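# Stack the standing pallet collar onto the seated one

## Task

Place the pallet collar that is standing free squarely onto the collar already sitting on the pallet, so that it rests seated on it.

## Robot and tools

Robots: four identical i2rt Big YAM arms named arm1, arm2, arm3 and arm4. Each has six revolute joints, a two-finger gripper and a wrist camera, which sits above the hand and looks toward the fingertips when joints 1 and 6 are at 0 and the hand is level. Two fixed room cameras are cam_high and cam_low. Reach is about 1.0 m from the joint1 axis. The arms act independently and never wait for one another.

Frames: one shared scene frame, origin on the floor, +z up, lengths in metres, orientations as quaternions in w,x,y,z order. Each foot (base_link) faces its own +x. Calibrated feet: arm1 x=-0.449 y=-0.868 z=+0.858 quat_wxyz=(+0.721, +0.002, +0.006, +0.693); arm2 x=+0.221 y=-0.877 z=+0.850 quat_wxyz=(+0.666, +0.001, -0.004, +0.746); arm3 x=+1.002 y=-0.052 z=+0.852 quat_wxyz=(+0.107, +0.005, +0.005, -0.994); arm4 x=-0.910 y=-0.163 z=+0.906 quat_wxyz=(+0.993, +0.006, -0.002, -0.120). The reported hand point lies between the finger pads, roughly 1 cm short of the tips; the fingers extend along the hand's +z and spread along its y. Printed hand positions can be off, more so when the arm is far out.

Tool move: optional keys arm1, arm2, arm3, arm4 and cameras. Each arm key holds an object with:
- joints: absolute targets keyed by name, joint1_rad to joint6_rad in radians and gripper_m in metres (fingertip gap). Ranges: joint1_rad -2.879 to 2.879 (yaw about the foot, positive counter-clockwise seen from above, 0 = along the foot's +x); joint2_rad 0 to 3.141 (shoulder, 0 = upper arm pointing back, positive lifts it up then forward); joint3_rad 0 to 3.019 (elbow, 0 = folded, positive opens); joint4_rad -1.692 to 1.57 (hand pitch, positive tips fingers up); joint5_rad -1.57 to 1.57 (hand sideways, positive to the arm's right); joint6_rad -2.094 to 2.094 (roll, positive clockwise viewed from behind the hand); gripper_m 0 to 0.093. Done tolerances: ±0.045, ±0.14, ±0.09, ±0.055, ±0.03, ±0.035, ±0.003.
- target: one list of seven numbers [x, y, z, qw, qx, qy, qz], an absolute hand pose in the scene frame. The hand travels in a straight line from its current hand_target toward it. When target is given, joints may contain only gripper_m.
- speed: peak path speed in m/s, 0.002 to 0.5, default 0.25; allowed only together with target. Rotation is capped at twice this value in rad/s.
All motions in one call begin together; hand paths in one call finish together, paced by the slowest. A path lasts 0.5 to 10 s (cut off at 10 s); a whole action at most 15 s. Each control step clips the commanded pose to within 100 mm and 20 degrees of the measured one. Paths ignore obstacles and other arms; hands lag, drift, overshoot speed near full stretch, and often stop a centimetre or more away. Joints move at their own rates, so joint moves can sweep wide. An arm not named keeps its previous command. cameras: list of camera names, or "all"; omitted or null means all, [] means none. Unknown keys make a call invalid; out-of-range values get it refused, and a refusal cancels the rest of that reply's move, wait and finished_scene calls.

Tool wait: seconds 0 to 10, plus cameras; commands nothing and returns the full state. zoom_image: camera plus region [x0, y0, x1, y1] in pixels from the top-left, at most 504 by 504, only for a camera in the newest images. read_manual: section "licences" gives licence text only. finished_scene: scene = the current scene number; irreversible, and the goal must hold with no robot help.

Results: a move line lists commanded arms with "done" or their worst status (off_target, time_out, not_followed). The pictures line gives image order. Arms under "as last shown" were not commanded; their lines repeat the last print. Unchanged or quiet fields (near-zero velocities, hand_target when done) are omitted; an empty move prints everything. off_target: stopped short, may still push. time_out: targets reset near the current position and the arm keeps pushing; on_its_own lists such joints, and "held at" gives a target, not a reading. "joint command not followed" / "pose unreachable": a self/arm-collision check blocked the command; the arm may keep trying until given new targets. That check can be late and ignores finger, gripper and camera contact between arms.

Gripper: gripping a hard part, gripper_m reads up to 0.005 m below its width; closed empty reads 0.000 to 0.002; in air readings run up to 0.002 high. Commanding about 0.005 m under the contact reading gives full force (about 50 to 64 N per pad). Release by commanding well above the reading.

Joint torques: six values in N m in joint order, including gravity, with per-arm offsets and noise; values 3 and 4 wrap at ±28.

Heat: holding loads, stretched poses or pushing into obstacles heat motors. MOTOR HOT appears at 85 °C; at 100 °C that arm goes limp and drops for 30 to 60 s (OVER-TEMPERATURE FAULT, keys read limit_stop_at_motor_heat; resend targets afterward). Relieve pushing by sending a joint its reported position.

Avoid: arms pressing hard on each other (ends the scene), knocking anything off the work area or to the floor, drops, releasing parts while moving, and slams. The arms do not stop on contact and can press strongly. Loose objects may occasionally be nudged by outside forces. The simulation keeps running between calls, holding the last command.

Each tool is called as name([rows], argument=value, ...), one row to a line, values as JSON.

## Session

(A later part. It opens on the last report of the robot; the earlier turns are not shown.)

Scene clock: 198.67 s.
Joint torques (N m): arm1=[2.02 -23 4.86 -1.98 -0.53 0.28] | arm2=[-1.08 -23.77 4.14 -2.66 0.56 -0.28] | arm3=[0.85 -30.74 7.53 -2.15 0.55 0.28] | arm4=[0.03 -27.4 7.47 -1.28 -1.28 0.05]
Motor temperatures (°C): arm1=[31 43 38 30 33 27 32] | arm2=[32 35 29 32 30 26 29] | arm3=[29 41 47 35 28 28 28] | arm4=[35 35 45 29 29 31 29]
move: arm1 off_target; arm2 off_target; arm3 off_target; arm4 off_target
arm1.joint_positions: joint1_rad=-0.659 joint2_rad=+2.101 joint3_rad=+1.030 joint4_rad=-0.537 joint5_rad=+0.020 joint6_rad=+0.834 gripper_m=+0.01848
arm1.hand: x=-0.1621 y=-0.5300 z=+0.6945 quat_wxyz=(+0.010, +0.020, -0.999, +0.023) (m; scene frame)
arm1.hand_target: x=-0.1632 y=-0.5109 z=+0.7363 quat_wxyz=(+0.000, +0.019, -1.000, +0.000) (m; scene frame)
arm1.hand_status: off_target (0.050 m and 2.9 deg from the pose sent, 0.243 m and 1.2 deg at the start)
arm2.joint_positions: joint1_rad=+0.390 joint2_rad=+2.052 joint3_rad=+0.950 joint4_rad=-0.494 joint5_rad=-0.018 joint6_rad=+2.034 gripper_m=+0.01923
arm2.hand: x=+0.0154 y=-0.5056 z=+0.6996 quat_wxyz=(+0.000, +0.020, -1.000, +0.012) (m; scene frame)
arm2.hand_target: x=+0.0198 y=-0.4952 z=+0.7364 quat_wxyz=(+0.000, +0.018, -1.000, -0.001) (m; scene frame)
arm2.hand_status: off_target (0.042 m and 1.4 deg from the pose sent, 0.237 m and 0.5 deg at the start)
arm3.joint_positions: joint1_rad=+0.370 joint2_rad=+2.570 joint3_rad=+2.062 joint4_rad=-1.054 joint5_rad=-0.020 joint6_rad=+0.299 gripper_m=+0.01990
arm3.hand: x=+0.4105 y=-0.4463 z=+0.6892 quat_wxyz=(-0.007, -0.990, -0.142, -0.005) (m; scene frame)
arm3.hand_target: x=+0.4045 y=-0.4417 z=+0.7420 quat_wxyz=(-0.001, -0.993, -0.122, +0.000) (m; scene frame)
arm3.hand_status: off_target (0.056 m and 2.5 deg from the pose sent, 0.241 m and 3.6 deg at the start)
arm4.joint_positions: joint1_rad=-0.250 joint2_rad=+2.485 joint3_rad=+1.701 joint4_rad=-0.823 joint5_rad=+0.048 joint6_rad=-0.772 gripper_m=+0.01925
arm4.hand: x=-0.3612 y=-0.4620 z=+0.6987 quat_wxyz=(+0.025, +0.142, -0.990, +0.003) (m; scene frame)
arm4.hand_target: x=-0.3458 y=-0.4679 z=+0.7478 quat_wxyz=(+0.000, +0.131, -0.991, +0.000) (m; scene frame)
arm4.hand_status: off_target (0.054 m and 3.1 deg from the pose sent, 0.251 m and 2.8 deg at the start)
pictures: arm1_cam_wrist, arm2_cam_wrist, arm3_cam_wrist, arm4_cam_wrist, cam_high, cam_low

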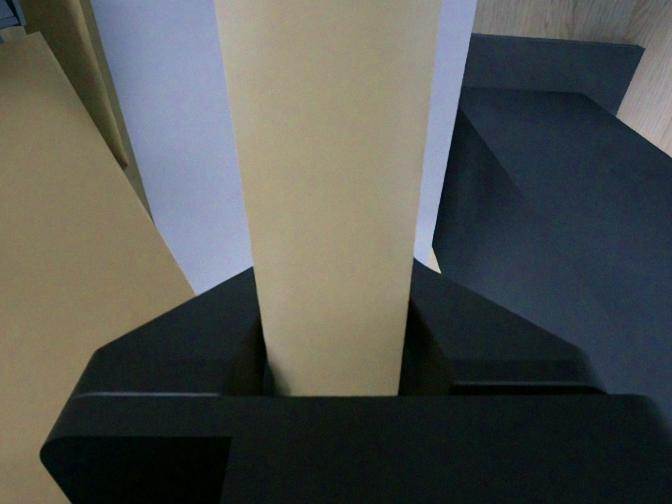

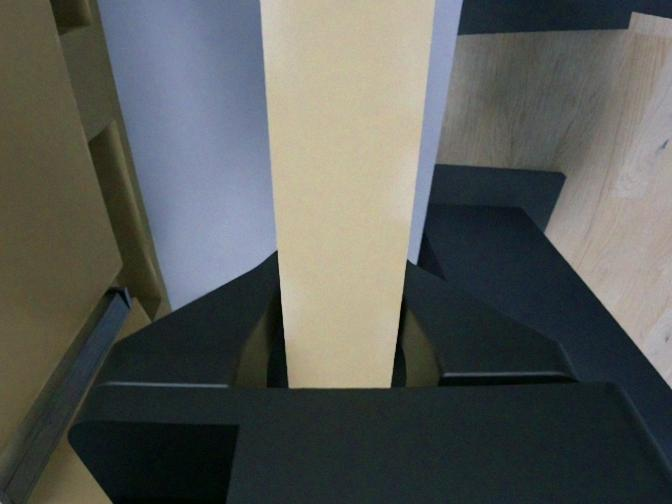

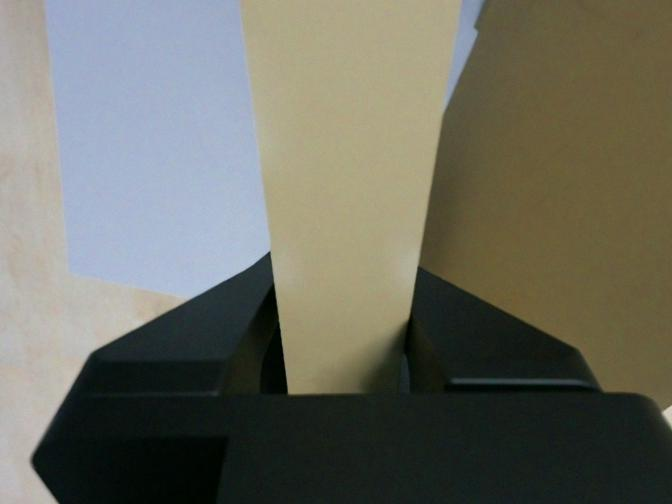

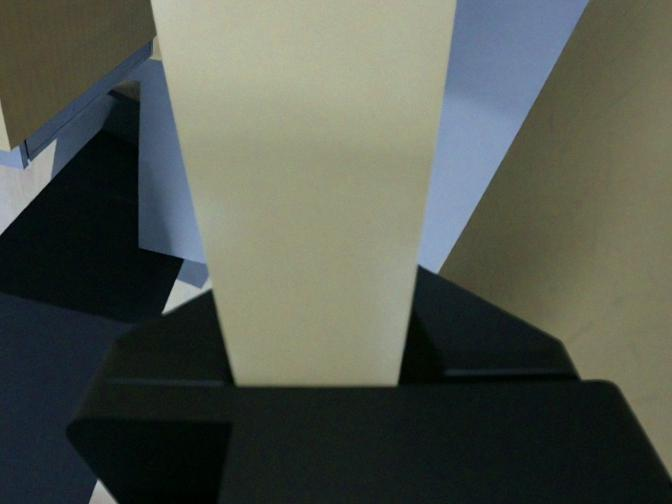

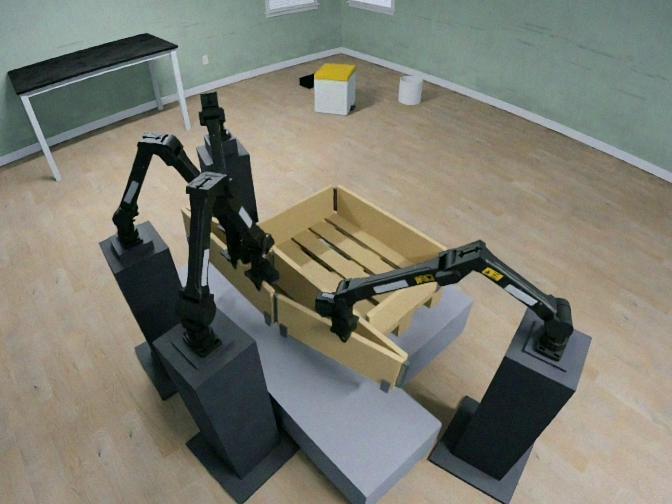

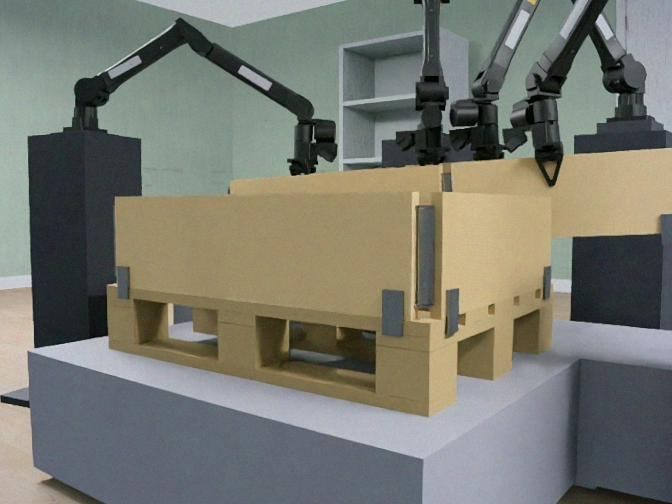

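move(arm1={"target":[-0.163,-0.51,0.97,0,-0.0175,0.9998,0],"speed":0.1}, arm2={"target":[0.020,-0.495,0.965,0,-0.0175,0.9998,0],"speed":0.1}, arm3={"target":[0.405,-0.441,0.985,0,-0.9925,-0.1219,0],"speed":0.1}, arm4={"target":[-0.345,-0.468,0.98,0,-0.1305,0.9914,0],"speed":0.1})

Scene clock: 212.50 s.
Joint torques (N m): arm1=[2.49 -20.48 15.2 -3.48 -0.5 0.34] | arm2=[-1.14 -19.9 13.85 -3.45 0.48 -0.28] | arm3=[0.73 -31.5 15.02 -3.02 0.82 0.21] | arm4=[0.5 -25.82 15.5 -2.19 -1.7 0.02]
Motor temperatures (°C): arm1=[31 44 38 30 33 27 33] | arm2=[32 37 29 32 31 26 30] | arm3=[29 47 46 35 28 27 29] | arm4=[35 39 45 29 31 31 29]
move: arm1 off_target; arm2 off_target; arm3 off_target; arm4 off_target
arm1.joint_positions: joint1_rad=-0.665 joint2_rad=+1.687 joint3_rad=+1.127 joint4_rad=-1.077 joint5_rad=+0.017 joint6_rad=+0.831 gripper_m=+0.01848
arm1.hand: x=-0.1616 y=-0.5341 z=+0.9035 quat_wxyz=(+0.021, +0.019, -0.999, +0.033) (m; scene frame)
arm1.hand_target: x=-0.1641 y=-0.5125 z=+0.9661 quat_wxyz=(+0.000, +0.018, -1.000, -0.002) (m; scene frame)
arm1.hand_status: off_target (0.071 m and 4.5 deg from the pose sent, 0.276 m and 2.9 deg at the start)
arm2.joint_positions: joint1_rad=+0.388 joint2_rad=+1.620 joint3_rad=+1.062 joint4_rad=-1.071 joint5_rad=-0.017 joint6_rad=+2.026 gripper_m=+0.01949
arm2.hand: x=+0.0183 y=-0.5117 z=+0.9090 quat_wxyz=(-0.008, +0.023, -0.999, +0.026) (m; scene frame)
arm2.hand_target: x=+0.0205 y=-0.4969 z=+0.9620 quat_wxyz=(+0.000, +0.020, -1.000, -0.001) (m; scene frame)
arm2.hand_status: off_target (0.058 m and 3.2 deg from the pose sent, 0.266 m and 1.4 deg at the start)
arm3.joint_positions: joint1_rad=+0.370 joint2_rad=+2.374 joint3_rad=+2.237 joint4_rad=-1.489 joint5_rad=-0.027 joint6_rad=+0.305 gripper_m=+0.02004
arm3.hand: x=+0.4151 y=-0.4455 z=+0.8895 quat_wxyz=(+0.005, -0.990, -0.139, -0.036) (m; scene frame)
arm3.hand_target: x=+0.4077 y=-0.4396 z=+0.9803 quat_wxyz=(-0.002, -0.993, -0.121, +0.003) (m; scene frame)
arm3.hand_status: off_target (0.096 m and 4.6 deg from the pose sent, 0.296 m and 2.5 deg at the start; pose on its path clipped on 39 of 104 steps)
arm4.joint_positions: joint1_rad=-0.250 joint2_rad=+2.161 joint3_rad=+1.739 joint4_rad=-1.211 joint5_rad=+0.059 joint6_rad=-0.768 gripper_m=+0.01959
arm4.hand: x=-0.3659 y=-0.4649 z=+0.9118 quat_wxyz=(+0.038, +0.140, -0.989, +0.000) (m; scene frame)
arm4.hand_target: x=-0.3476 y=-0.4670 z=+0.9785 quat_wxyz=(-0.002, +0.132, -0.991, +0.002) (m; scene frame)
arm4.hand_status: off_target (0.071 m and 4.5 deg from the pose sent, 0.282 m and 3.1 deg at the start)
pictures: arm1_cam_wrist, arm2_cam_wrist, arm3_cam_wrist, arm4_cam_wrist, cam_high, cam_low

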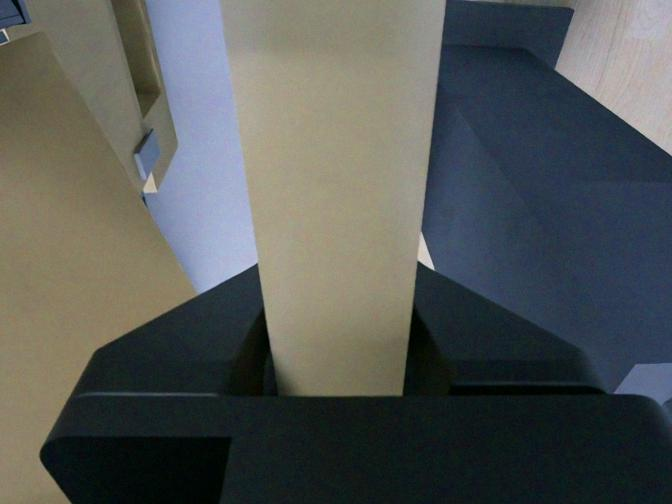

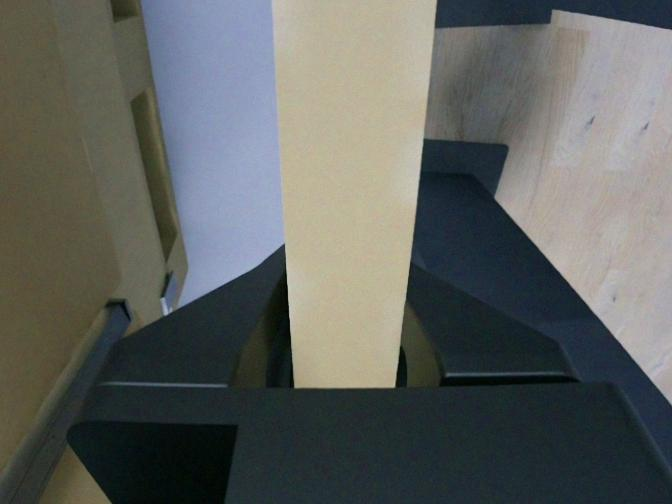

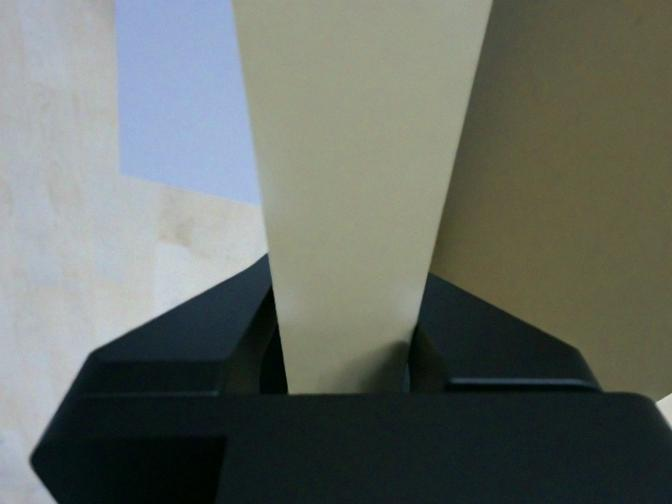

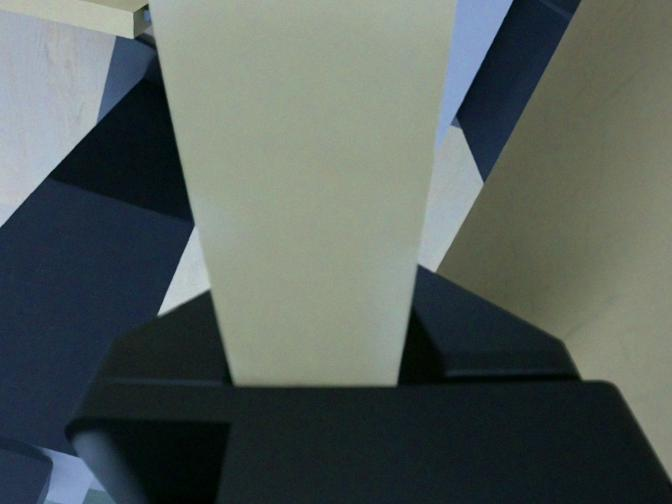

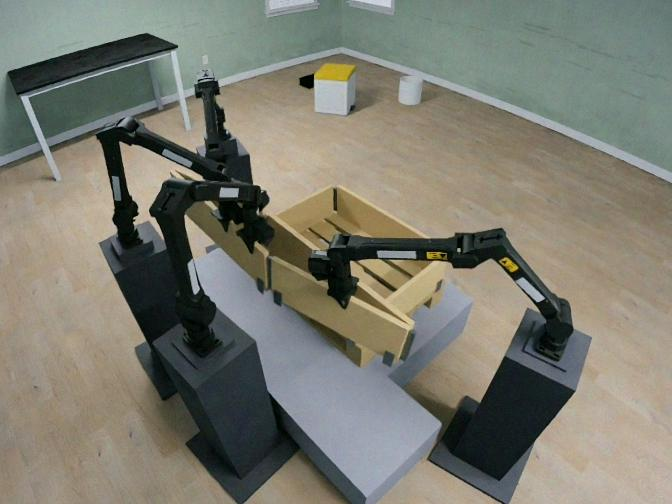

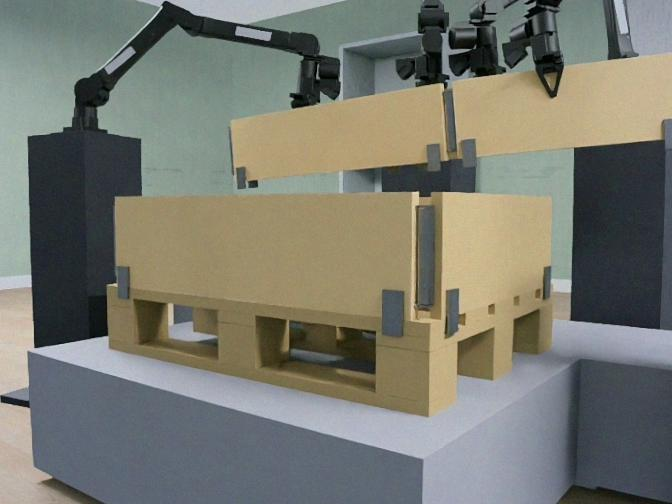

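move(arm1={"target":[-0.094,-0.457,0.960,0,-0.0131,0.9999,0],"speed":0.08}, arm2={"target":[0.083,-0.441,0.955,0,-0.0131,0.9999,0],"speed":0.08}, arm3={"target":[0.429,-0.298,0.99,0,-0.9613,-0.2756,0],"speed":0.08}, arm4={"target":[-0.300,-0.331,0.97,0,-0.2756,0.9613,0],"speed":0.08})

Scene clock: 259.83 s.
Joint torques (N m): arm1=[1.96 -20.84 15.31 -2.65 -0.67 0.38] | arm2=[-0.32 -18.26 13.93 -2.44 0.06 0] | arm3=[-2.02 -31.97 10.28 -1.17 0.7 -0.79] | arm4=[2.37 -25.88 12.53 -1.09 -1.75 -0.26]
Motor temperatures (°C): arm1=[31 48 46 30 33 27 33] | arm2=[31 35 36 32 30 26 31] | arm3=[28 55 52 35 30 27 30] | arm4=[35 37 57 29 35 30 30]
Heat: arm1: hottest joint2_rad 48 °C; arm2: hottest joint3_rad 36 °C; arm3: hottest joint2_rad 55 °C; arm4: hottest joint3_rad 57 °C.
move: arm1 off_target; arm2 off_target; arm3 off_target; arm4 off_target
arm1.joint_positions: joint1_rad=-0.694 joint2_rad=+1.865 joint3_rad=+1.398 joint4_rad=-1.151 joint5_rad=+0.025 joint6_rad=+0.798 gripper_m=+0.01848
arm1.hand: x=-0.0934 y=-0.4799 z=+0.9077 quat_wxyz=(+0.012, +0.021, -0.999, +0.028) (m; scene frame)
arm1.hand_target: x=-0.0952 y=-0.4591 z=+0.9588 quat_wxyz=(-0.001, +0.014, -1.000, -0.001) (m; scene frame)
arm1.hand_status: off_target (0.057 m and 3.6 deg from the pose sent, 0.117 m and 4.5 deg at the start)
arm2.joint_positions: joint1_rad=+0.199 joint2_rad=+1.664 joint3_rad=+1.127 joint4_rad=-1.088 joint5_rad=+0.000 joint6_rad=+1.829 gripper_m=+0.01949
arm2.hand: x=+0.0867 y=-0.4586 z=+0.9124 quat_wxyz=(-0.010, +0.027, -0.999, +0.022) (m; scene frame)
arm2.hand_target: x=+0.0846 y=-0.4422 z=+0.9540 quat_wxyz=(-0.003, +0.015, -1.000, -0.002) (m; scene frame)
arm2.hand_status: off_target (0.046 m and 3.2 deg from the pose sent, 0.106 m and 3.3 deg at the start)
arm3.joint_positions: joint1_rad=+0.239 joint2_rad=+2.126 joint3_rad=+1.776 joint4_rad=-1.333 joint5_rad=-0.017 joint6_rad=-0.062 gripper_m=+0.01989
arm3.hand: x=+0.4545 y=-0.3227 z=+0.8854 quat_wxyz=(+0.006, -0.965, -0.254, -0.062) (m; scene frame)
arm3.hand_target: x=+0.4355 y=-0.2999 z=+0.9746 quat_wxyz=(+0.004, -0.963, -0.270, +0.000) (m; scene frame)
arm3.hand_status: off_target (0.110 m and 7.6 deg from the pose sent, 0.179 m and 16.6 deg at the start; pose on its path clipped on 52 of 81 steps)
arm4.joint_positions: joint1_rad=-0.044 joint2_rad=+2.156 joint3_rad=+1.727 joint4_rad=-1.212 joint5_rad=+0.059 joint6_rad=-0.797 gripper_m=+0.01977
arm4.hand: x=-0.3202 y=-0.3461 z=+0.9127 quat_wxyz=(+0.041, +0.255, -0.966, +0.002) (m; scene frame)
arm4.hand_target: x=-0.3022 y=-0.3306 z=+0.9688 quat_wxyz=(-0.001, +0.271, -0.963, +0.000) (m; scene frame)
arm4.hand_status: off_target (0.063 m and 5.3 deg from the pose sent, 0.160 m and 16.5 deg at the start)
pictures: arm1_cam_wrist, arm2_cam_wrist, arm3_cam_wrist, arm4_cam_wrist, cam_high, cam_low

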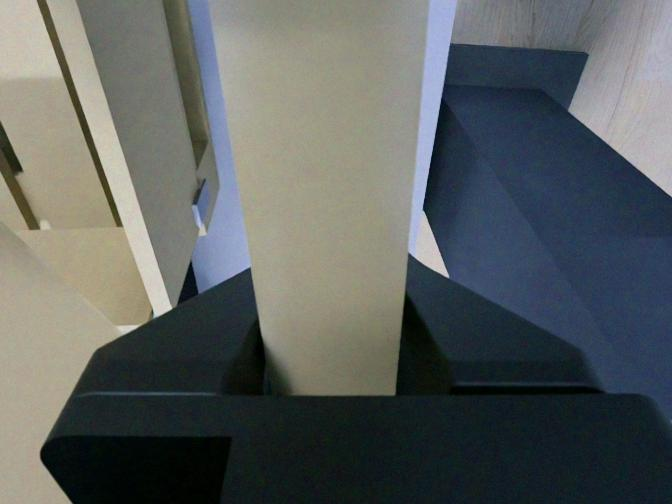

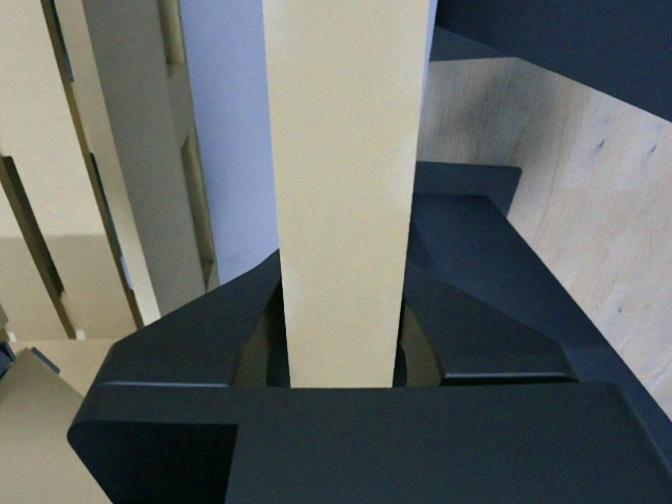

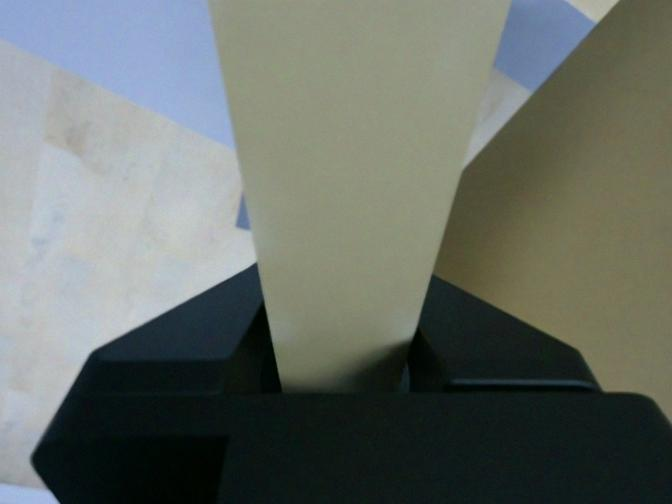

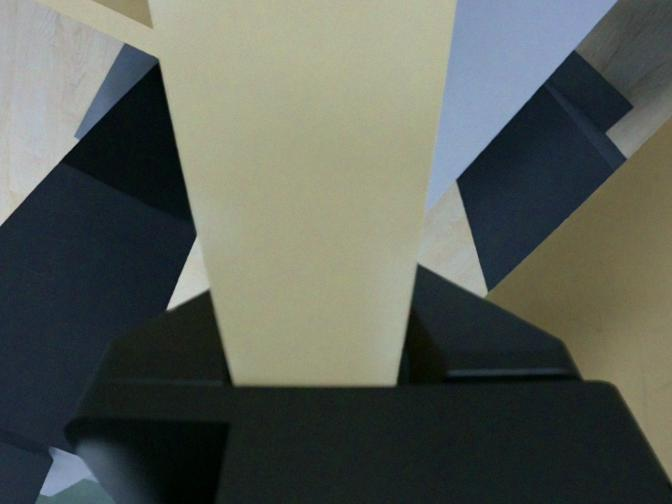

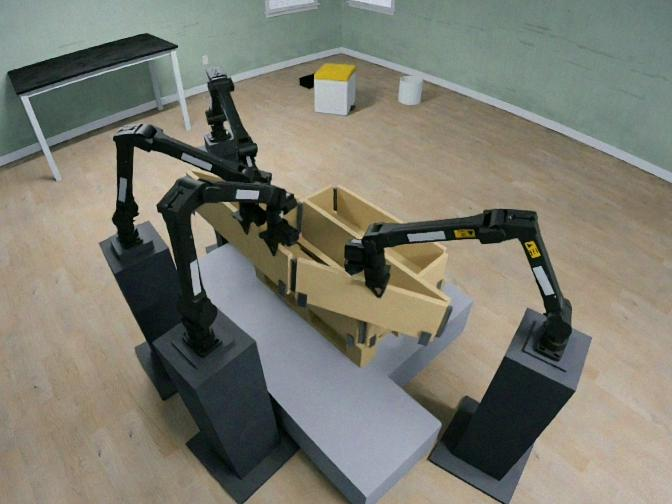

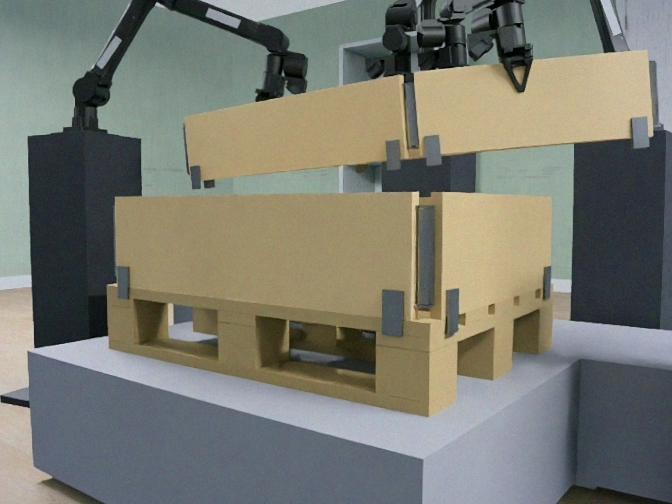

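move(arm1={"target":[-0.030,-0.398,0.945,0,-0.0087,1,0],"speed":0.08}, arm2={"target":[0.146,-0.385,0.94,0,-0.0087,1,0],"speed":0.08}, arm3={"target":[0.412,-0.149,0.98,0,-0.891,-0.454,0],"speed":0.08}, arm4={"target":[-0.307,-0.185,0.957,0,-0.454,0.891,0],"speed":0.08})

Scene clock: 270.13 s.
Joint torques (N m): arm1=[1.2 -23.24 16.17 -1.89 -0.95 0.33] | arm2=[-0.21 -20.37 13.37 -1.83 -0.12 -0.05] | arm3=[-3.25 -30.45 10.54 -1.35 -0.11 -1.28] | arm4=[1.61 -27.75 11.75 -1.13 -1.97 -0.74]
move: arm1 off_target; arm2 off_target; arm3 off_target; arm4 off_target
arm1.joint_positions: joint1_rad=-0.702 joint2_rad=+2.086 joint3_rad=+1.710 joint4_rad=-1.255 joint5_rad=+0.032 joint6_rad=+0.796 gripper_m=+0.01848
arm1.hand: x=-0.0347 y=-0.4231 z=+0.8920 quat_wxyz=(+0.014, +0.018, -0.999, +0.035) (m; scene frame)
arm1.hand_target: x=-0.0316 y=-0.4006 z=+0.9445 quat_wxyz=(+0.000, +0.009, -1.000, -0.001) (m; scene frame)
arm1.hand_status: off_target (0.059 m and 4.5 deg from the pose sent, 0.110 m and 3.7 deg at the start)
arm2.joint_positions: joint1_rad=+0.044 joint2_rad=+1.779 joint3_rad=+1.238 joint4_rad=-1.099 joint5_rad=+0.006 joint6_rad=+1.690 gripper_m=+0.01948
arm2.hand: x=+0.1481 y=-0.4057 z=+0.8975 quat_wxyz=(-0.010, +0.019, -0.999, +0.030) (m; scene frame)
arm2.hand_target: x=+0.1477 y=-0.3869 z=+0.9394 quat_wxyz=(-0.004, +0.009, -1.000, -0.001) (m; scene frame)
arm2.hand_status: off_target (0.047 m and 3.8 deg from the pose sent, 0.098 m and 3.5 deg at the start)
arm3.joint_positions: joint1_rad=+0.020 joint2_rad=+2.062 joint3_rad=+1.594 joint4_rad=-1.216 joint5_rad=+0.009 joint6_rad=-0.637 gripper_m=+0.01983
arm3.hand: x=+0.4443 y=-0.1840 z=+0.8611 quat_wxyz=(-0.004, -0.905, -0.422, -0.063) (m; scene frame)
arm3.hand_target: x=+0.4235 y=-0.1566 z=+0.9484 quat_wxyz=(+0.009, -0.892, -0.452, +0.000) (m; scene frame)
arm3.hand_status: off_target (0.128 m and 8.3 deg from the pose sent, 0.202 m and 25.5 deg at the start; pose on its path clipped on 91 of 99 steps)
arm4.joint_positions: joint1_rad=+0.196 joint2_rad=+2.132 joint3_rad=+1.581 joint4_rad=-1.127 joint5_rad=+0.068 joint6_rad=-0.907 gripper_m=+0.02167
arm4.hand: x=-0.3307 y=-0.2002 z=+0.8807 quat_wxyz=(+0.057, +0.420, -0.906, +0.002) (m; scene frame)
arm4.hand_target: x=-0.3099 y=-0.1855 z=+0.9541 quat_wxyz=(-0.001, +0.454, -0.891, +0.003) (m; scene frame)
arm4.hand_status: off_target (0.081 m and 7.8 deg from the pose sent, 0.168 m and 24.9 deg at the start)
pictures: arm1_cam_wrist, arm2_cam_wrist, arm3_cam_wrist, arm4_cam_wrist, cam_high, cam_low

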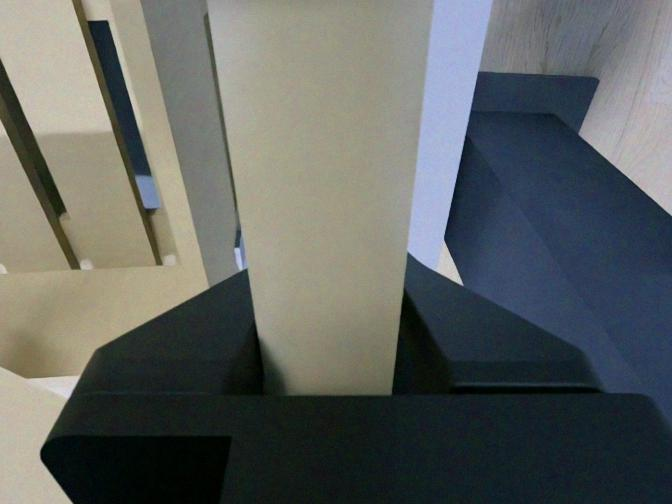

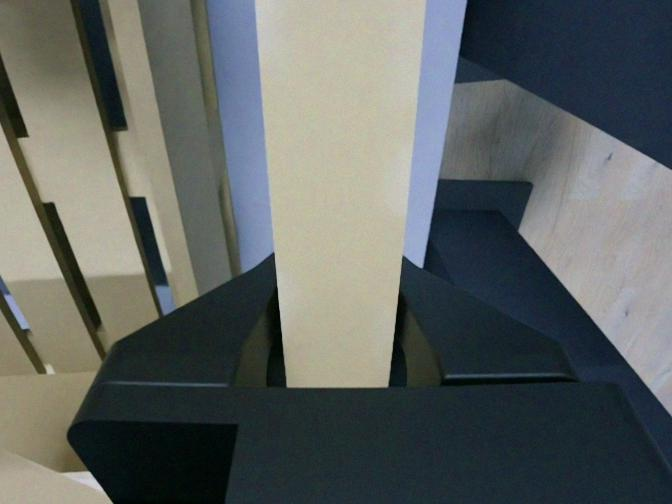

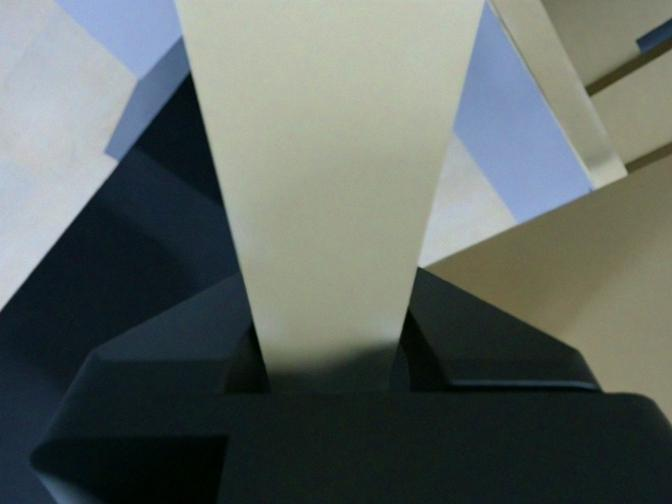

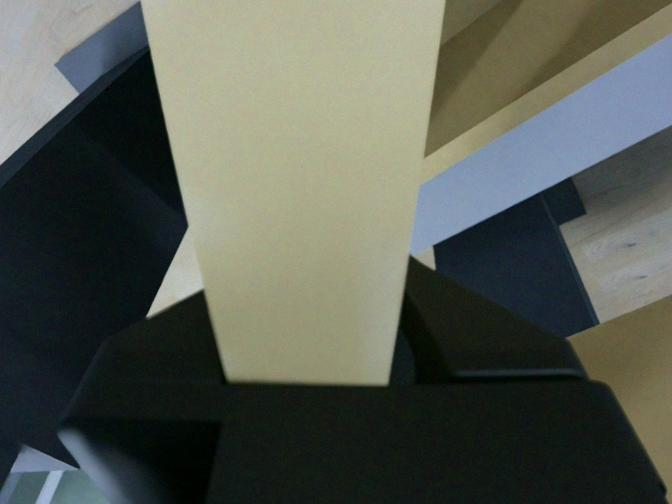

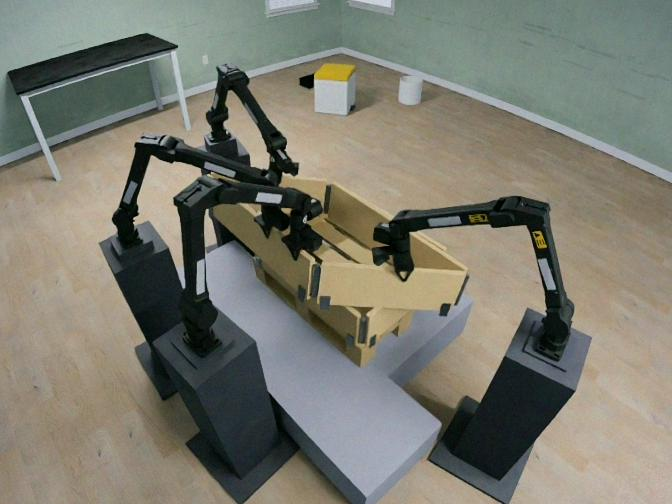

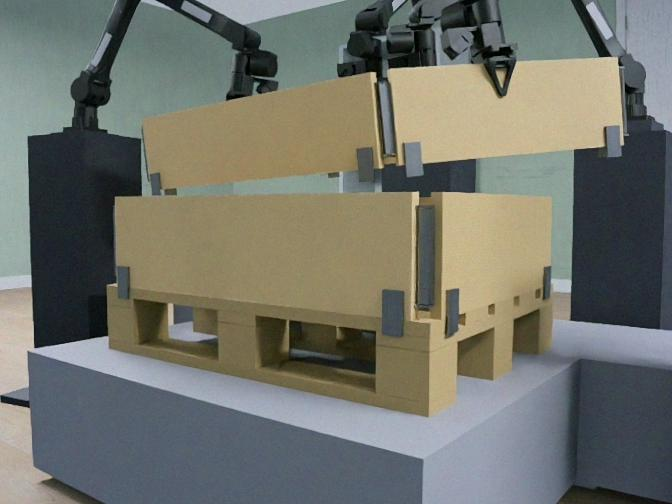

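move(arm1={"target":[0.039,-0.343,0.947,0,-0.0044,1,0],"speed":0.08}, arm2={"target":[0.212,-0.330,0.942,0,-0.0044,1,0],"speed":0.08}, arm3={"target":[0.375,-0.035,0.98,0,-0.788,-0.6157,0],"speed":0.08}, arm4={"target":[-0.332,-0.077,0.98,0,-0.6157,0.788,0],"speed":0.08})

Scene clock: 281.17 s.
Joint torques (N m): arm1=[0.21 -25.05 17.91 -1.06 -0.98 0.28] | arm2=[-0.03 -21.83 13.15 -1.47 -0.36 0.08] | arm3=[-2.84 -26.64 16.23 -2.77 -0.74 -1.77] | arm4=[1.03 -29.27 12.1 -1.83 -1.91 -1.27]
move: arm1 off_target; arm2 off_target; arm3 off_target; arm4 off_target
arm1.joint_positions: joint1_rad=-0.710 joint2_rad=+2.339 joint3_rad=+2.177 joint4_rad=-1.481 joint5_rad=+0.034 joint6_rad=+0.790 gripper_m=+0.01848
arm1.hand: x=+0.0273 y=-0.3647 z=+0.8986 quat_wxyz=(+0.018, +0.017, -0.999, +0.040) (m; scene frame)
arm1.hand_target: x=+0.0366 y=-0.3460 z=+0.9475 quat_wxyz=(-0.001, +0.005, -1.000, -0.001) (m; scene frame)
arm1.hand_status: off_target (0.054 m and 5.3 deg from the pose sent, 0.122 m and 4.6 deg at the start)
arm2.joint_positions: joint1_rad=-0.094 joint2_rad=+1.888 joint3_rad=+1.417 joint4_rad=-1.164 joint5_rad=+0.006 joint6_rad=+1.554 gripper_m=+0.01948
arm2.hand: x=+0.2129 y=-0.3480 z=+0.9039 quat_wxyz=(-0.005, +0.018, -0.999, +0.029) (m; scene frame)
arm2.hand_target: x=+0.2123 y=-0.3319 z=+0.9418 quat_wxyz=(+0.000, +0.004, -1.000, +0.000) (m; scene frame)
arm2.hand_status: off_target (0.042 m and 3.7 deg from the pose sent, 0.109 m and 4.0 deg at the start)
arm3.joint_positions: joint1_rad=-0.178 joint2_rad=+2.064 joint3_rad=+1.610 joint4_rad=-1.199 joint5_rad=+0.035 joint6_rad=-1.163 gripper_m=+0.02068
arm3.hand: x=+0.4187 y=-0.0671 z=+0.8655 quat_wxyz=(-0.006, -0.824, -0.564, -0.051) (m; scene frame)
arm3.hand_target: x=+0.3916 y=-0.0406 z=+0.9531 quat_wxyz=(+0.017, -0.791, -0.612, -0.002) (m; scene frame)
arm3.hand_status: off_target (0.127 m and 9.3 deg from the pose sent, 0.203 m and 27.0 deg at the start; pose on its path clipped on 93 of 99 steps)
arm4.joint_positions: joint1_rad=+0.384 joint2_rad=+2.094 joint3_rad=+1.510 joint4_rad=-1.111 joint5_rad=+0.071 joint6_rad=-1.049 gripper_m=+0.02203
arm4.hand: x=-0.3556 y=-0.0952 z=+0.8813 quat_wxyz=(+0.065, +0.562, -0.824, +0.001) (m; scene frame)
arm4.hand_target: x=-0.3366 y=-0.0787 z=+0.9715 quat_wxyz=(-0.001, +0.615, -0.789, +0.007) (m; scene frame)
arm4.hand_status: off_target (0.103 m and 10.5 deg from the pose sent, 0.158 m and 27.1 deg at the start; pose on its path clipped on 38 of 99 steps)
pictures: arm1_cam_wrist, arm2_cam_wrist, arm3_cam_wrist, arm4_cam_wrist, cam_high, cam_low

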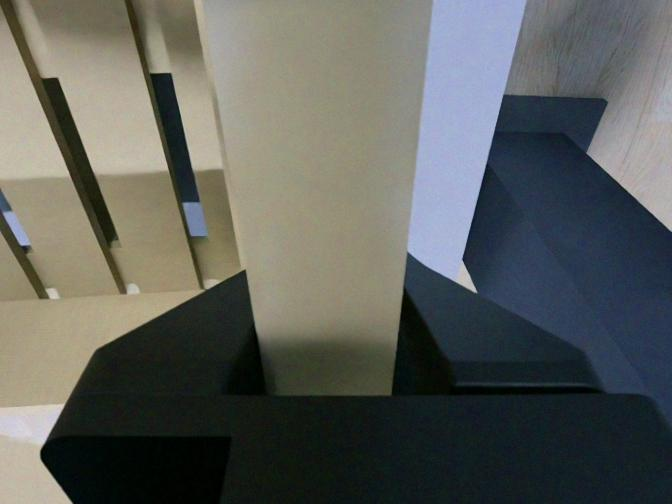

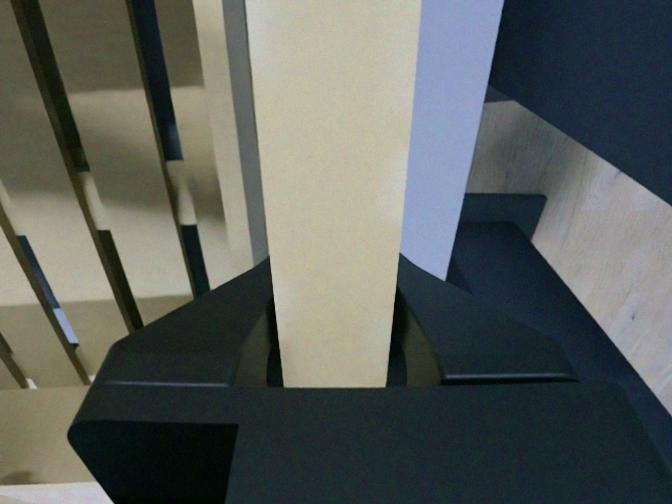

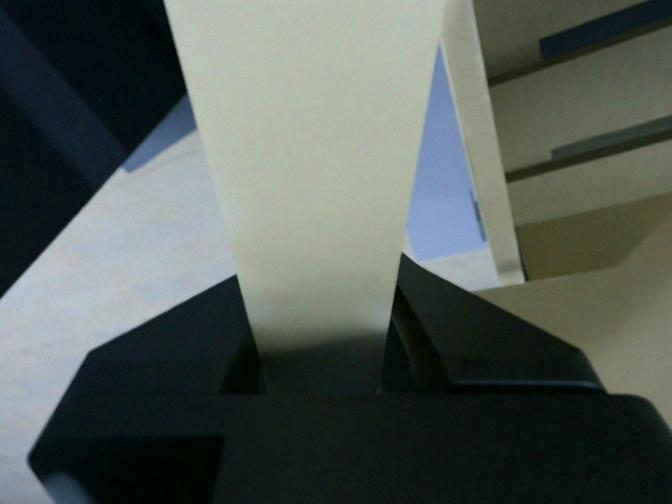

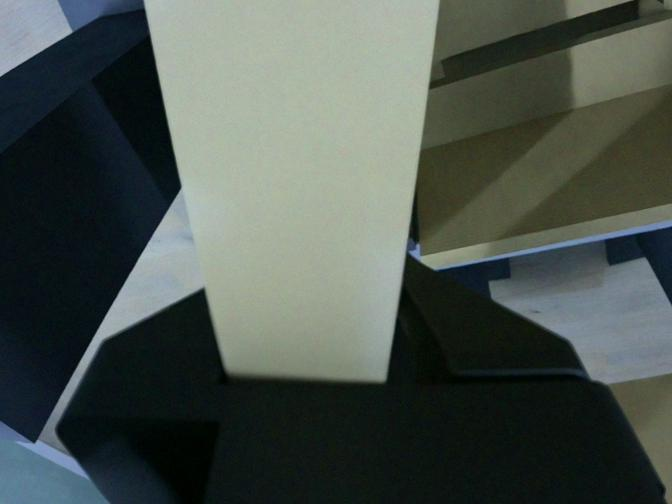

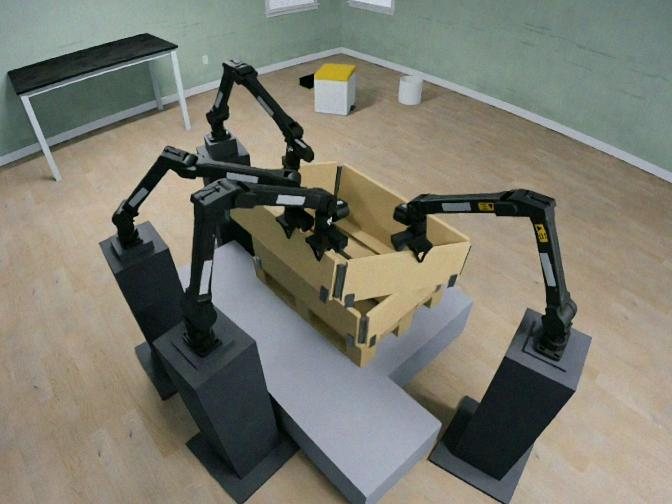

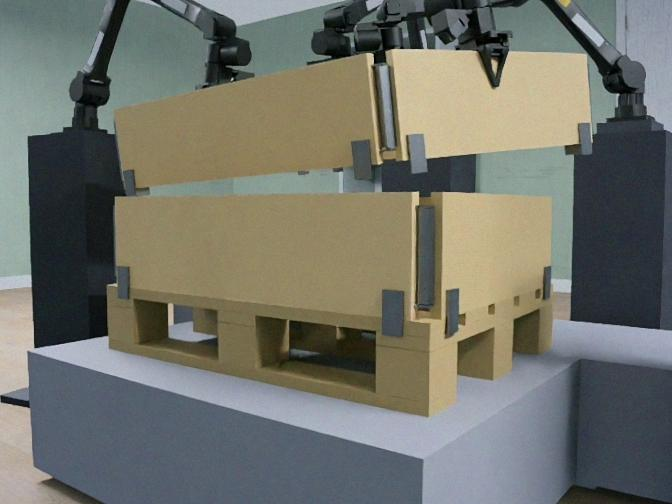

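move(arm1={"joints":{"gripper_m":0.06}}, cameras=[])

move(arm1={"target":[0.03,-0.36,1.02,0,-0.0044,1,0],"speed":0.15}, cameras=[])

move(arm1={"target":[-0.17,-0.355,1.02,0,-0.0044,1,0],"speed":0.15})

Scene clock: 287.60 s.
Motor temperatures (°C): arm1=[30 47 51 30 34 27 33] | arm2=[31 36 39 32 30 26 31] | arm3=[28 54 55 35 29 29 30] | arm4=[35 41 55 29 38 32 31]
move: arm1 done
arm1.joint_status: all done
pictures: none

Scene clock: 288.93 s.
move: arm1 off_target
arm1.hand_status: off_target (0.030 m and 3.2 deg from the pose sent, 0.110 m and 4.6 deg at the start)
pictures: none

Scene clock: 291.57 s.
Joint torques (N m): arm1=[0.97 -19.84 9.81 0.57 0.09 0.14] | arm2=[0.97 -22.3 13.12 -1.47 -0.51 0.19] | arm3=[-2.43 -27.05 16.02 -2.77 -0.78 -1.47] | arm4=[1.38 -29.45 12.22 -1.87 -1.96 -1.02]
move: arm1 off_target
arm1.joint_positions: joint1_rad=-0.464 joint2_rad=+1.905 joint3_rad=+1.741 joint4_rad=-1.427 joint5_rad=+0.006 joint6_rad=+1.055 gripper_m=+0.05991
arm1.hand: x=-0.1660 y=-0.3581 z=+1.0095 quat_wxyz=(+0.008, +0.007, -1.000, +0.013) (m; scene frame)
arm1.hand_target: x=-0.1697 y=-0.3555 z=+1.0198 quat_wxyz=(+0.000, +0.005, -1.000, +0.001) (m; scene frame)
arm1.hand_status: off_target (0.012 m and 1.7 deg from the pose sent, 0.191 m and 3.2 deg at the start)
arm2.joint_positions: joint1_rad=-0.106 joint2_rad=+1.892 joint3_rad=+1.417 joint4_rad=-1.164 joint5_rad=+0.010 joint6_rad=+1.539 gripper_m=+0.01948
arm2.hand: x=+0.2197 y=-0.3482 z=+0.9017 quat_wxyz=(-0.006, +0.020, -0.999, +0.031) (m; scene frame)
arm3.joint_positions: joint1_rad=-0.184 joint2_rad=+2.069 joint3_rad=+1.612 joint4_rad=-1.199 joint5_rad=+0.035 joint6_rad=-1.193 gripper_m=+0.02093
arm3.hand: x=+0.4183 y=-0.0640 z=+0.8635 quat_wxyz=(-0.007, -0.817, -0.574, -0.052) (m; scene frame)
arm4.joint_positions: joint1_rad=+0.384 joint2_rad=+2.094 joint3_rad=+1.508 joint4_rad=-1.110 joint5_rad=+0.071 joint6_rad=-1.075 gripper_m=+0.02216
arm4.hand: x=-0.3561 y=-0.0953 z=+0.8807 quat_wxyz=(+0.065, +0.573, -0.817, +0.001) (m; scene frame)
pictures: arm1_cam_wrist, arm2_cam_wrist, arm3_cam_wrist, arm4_cam_wrist, cam_high, cam_low

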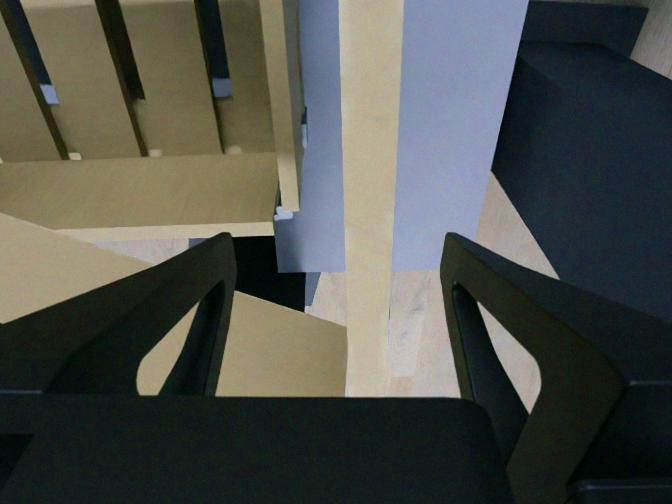

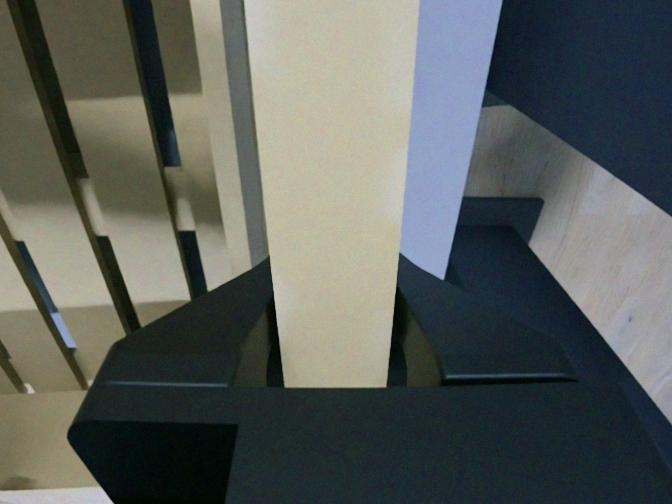

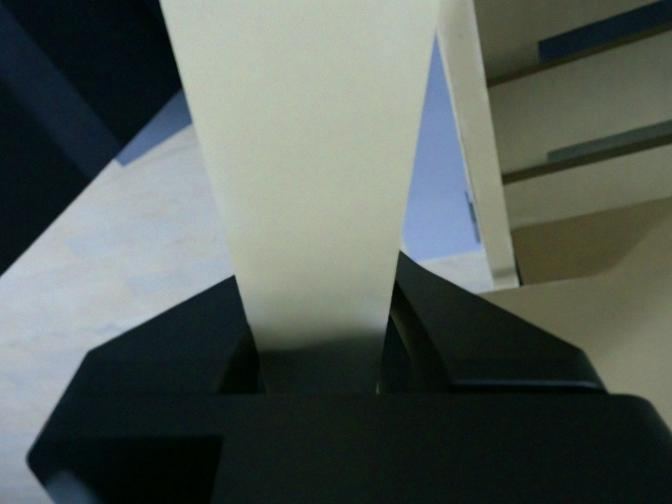

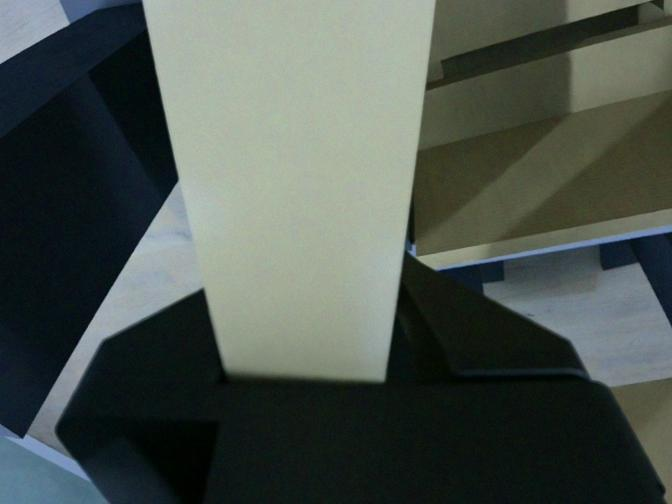

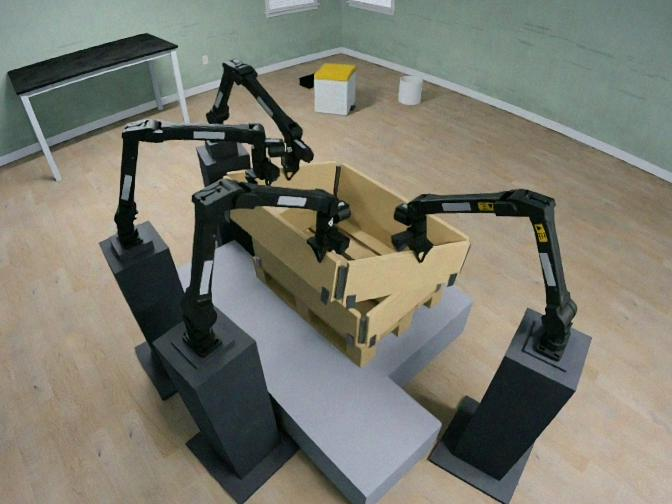

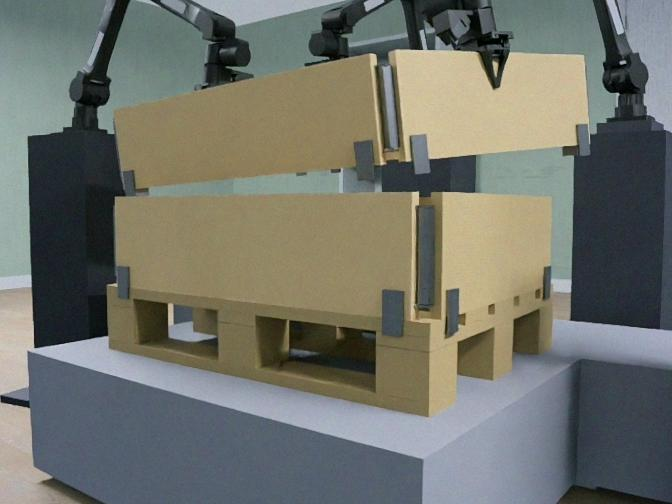

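move(arm1={"target":[-0.168,-0.368,0.93,0,-0.0044,1,0],"speed":0.12}, cameras=["arm1_cam_wrist"])

Scene clock: 299.90 s.
Joint torques (N m): arm1=[-0.32 -16.32 9.46 0.69 0.06 -0.01] | arm2=[0.97 -22.3 13.12 -1.47 -0.51 0.19] | arm3=[-2.37 -26.99 16.03 -2.76 -0.77 -1.47] | arm4=[1.32 -29.33 12.25 -1.84 -1.96 -1.03]
Motor temperatures (°C): arm1=[30 48 50 30 33 27 32] | arm2=[31 37 40 32 30 26 31] | arm3=[28 55 60 35 29 30 30] | arm4=[35 43 55 29 39 32 31]
Heat: arm1: hottest joint3_rad 50 °C; arm2: hottest joint3_rad 40 °C; arm3: hottest joint3_rad 60 °C; arm4: hottest joint3_rad 55 °C.
move: arm1 done
arm1.joint_positions: joint1_rad=-0.464 joint2_rad=+1.905 joint3_rad=+1.552 joint4_rad=-1.202 joint5_rad=+0.006 joint6_rad=+1.055 gripper_m=+0.05991
arm1.hand: x=-0.1713 y=-0.3668 z=+0.9398 quat_wxyz=(-0.001, +0.006, -1.000, -0.003) (m; scene frame)
arm1.hand_target: x=-0.1682 y=-0.3682 z=+0.9300 quat_wxyz=(+0.000, +0.005, -1.000, +0.000) (m; scene frame)
arm1.hand_status: done (0.010 m and 0.4 deg from the pose sent, 0.080 m and 1.7 deg at the start)
arm2, arm3, arm4: as last shown
pictures: arm1_cam_wrist

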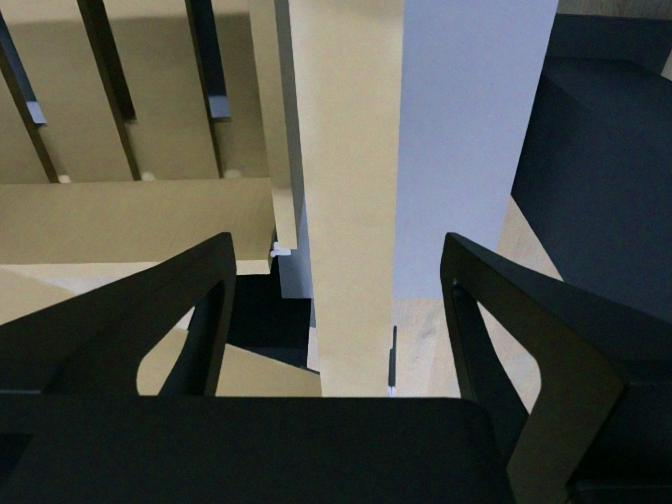

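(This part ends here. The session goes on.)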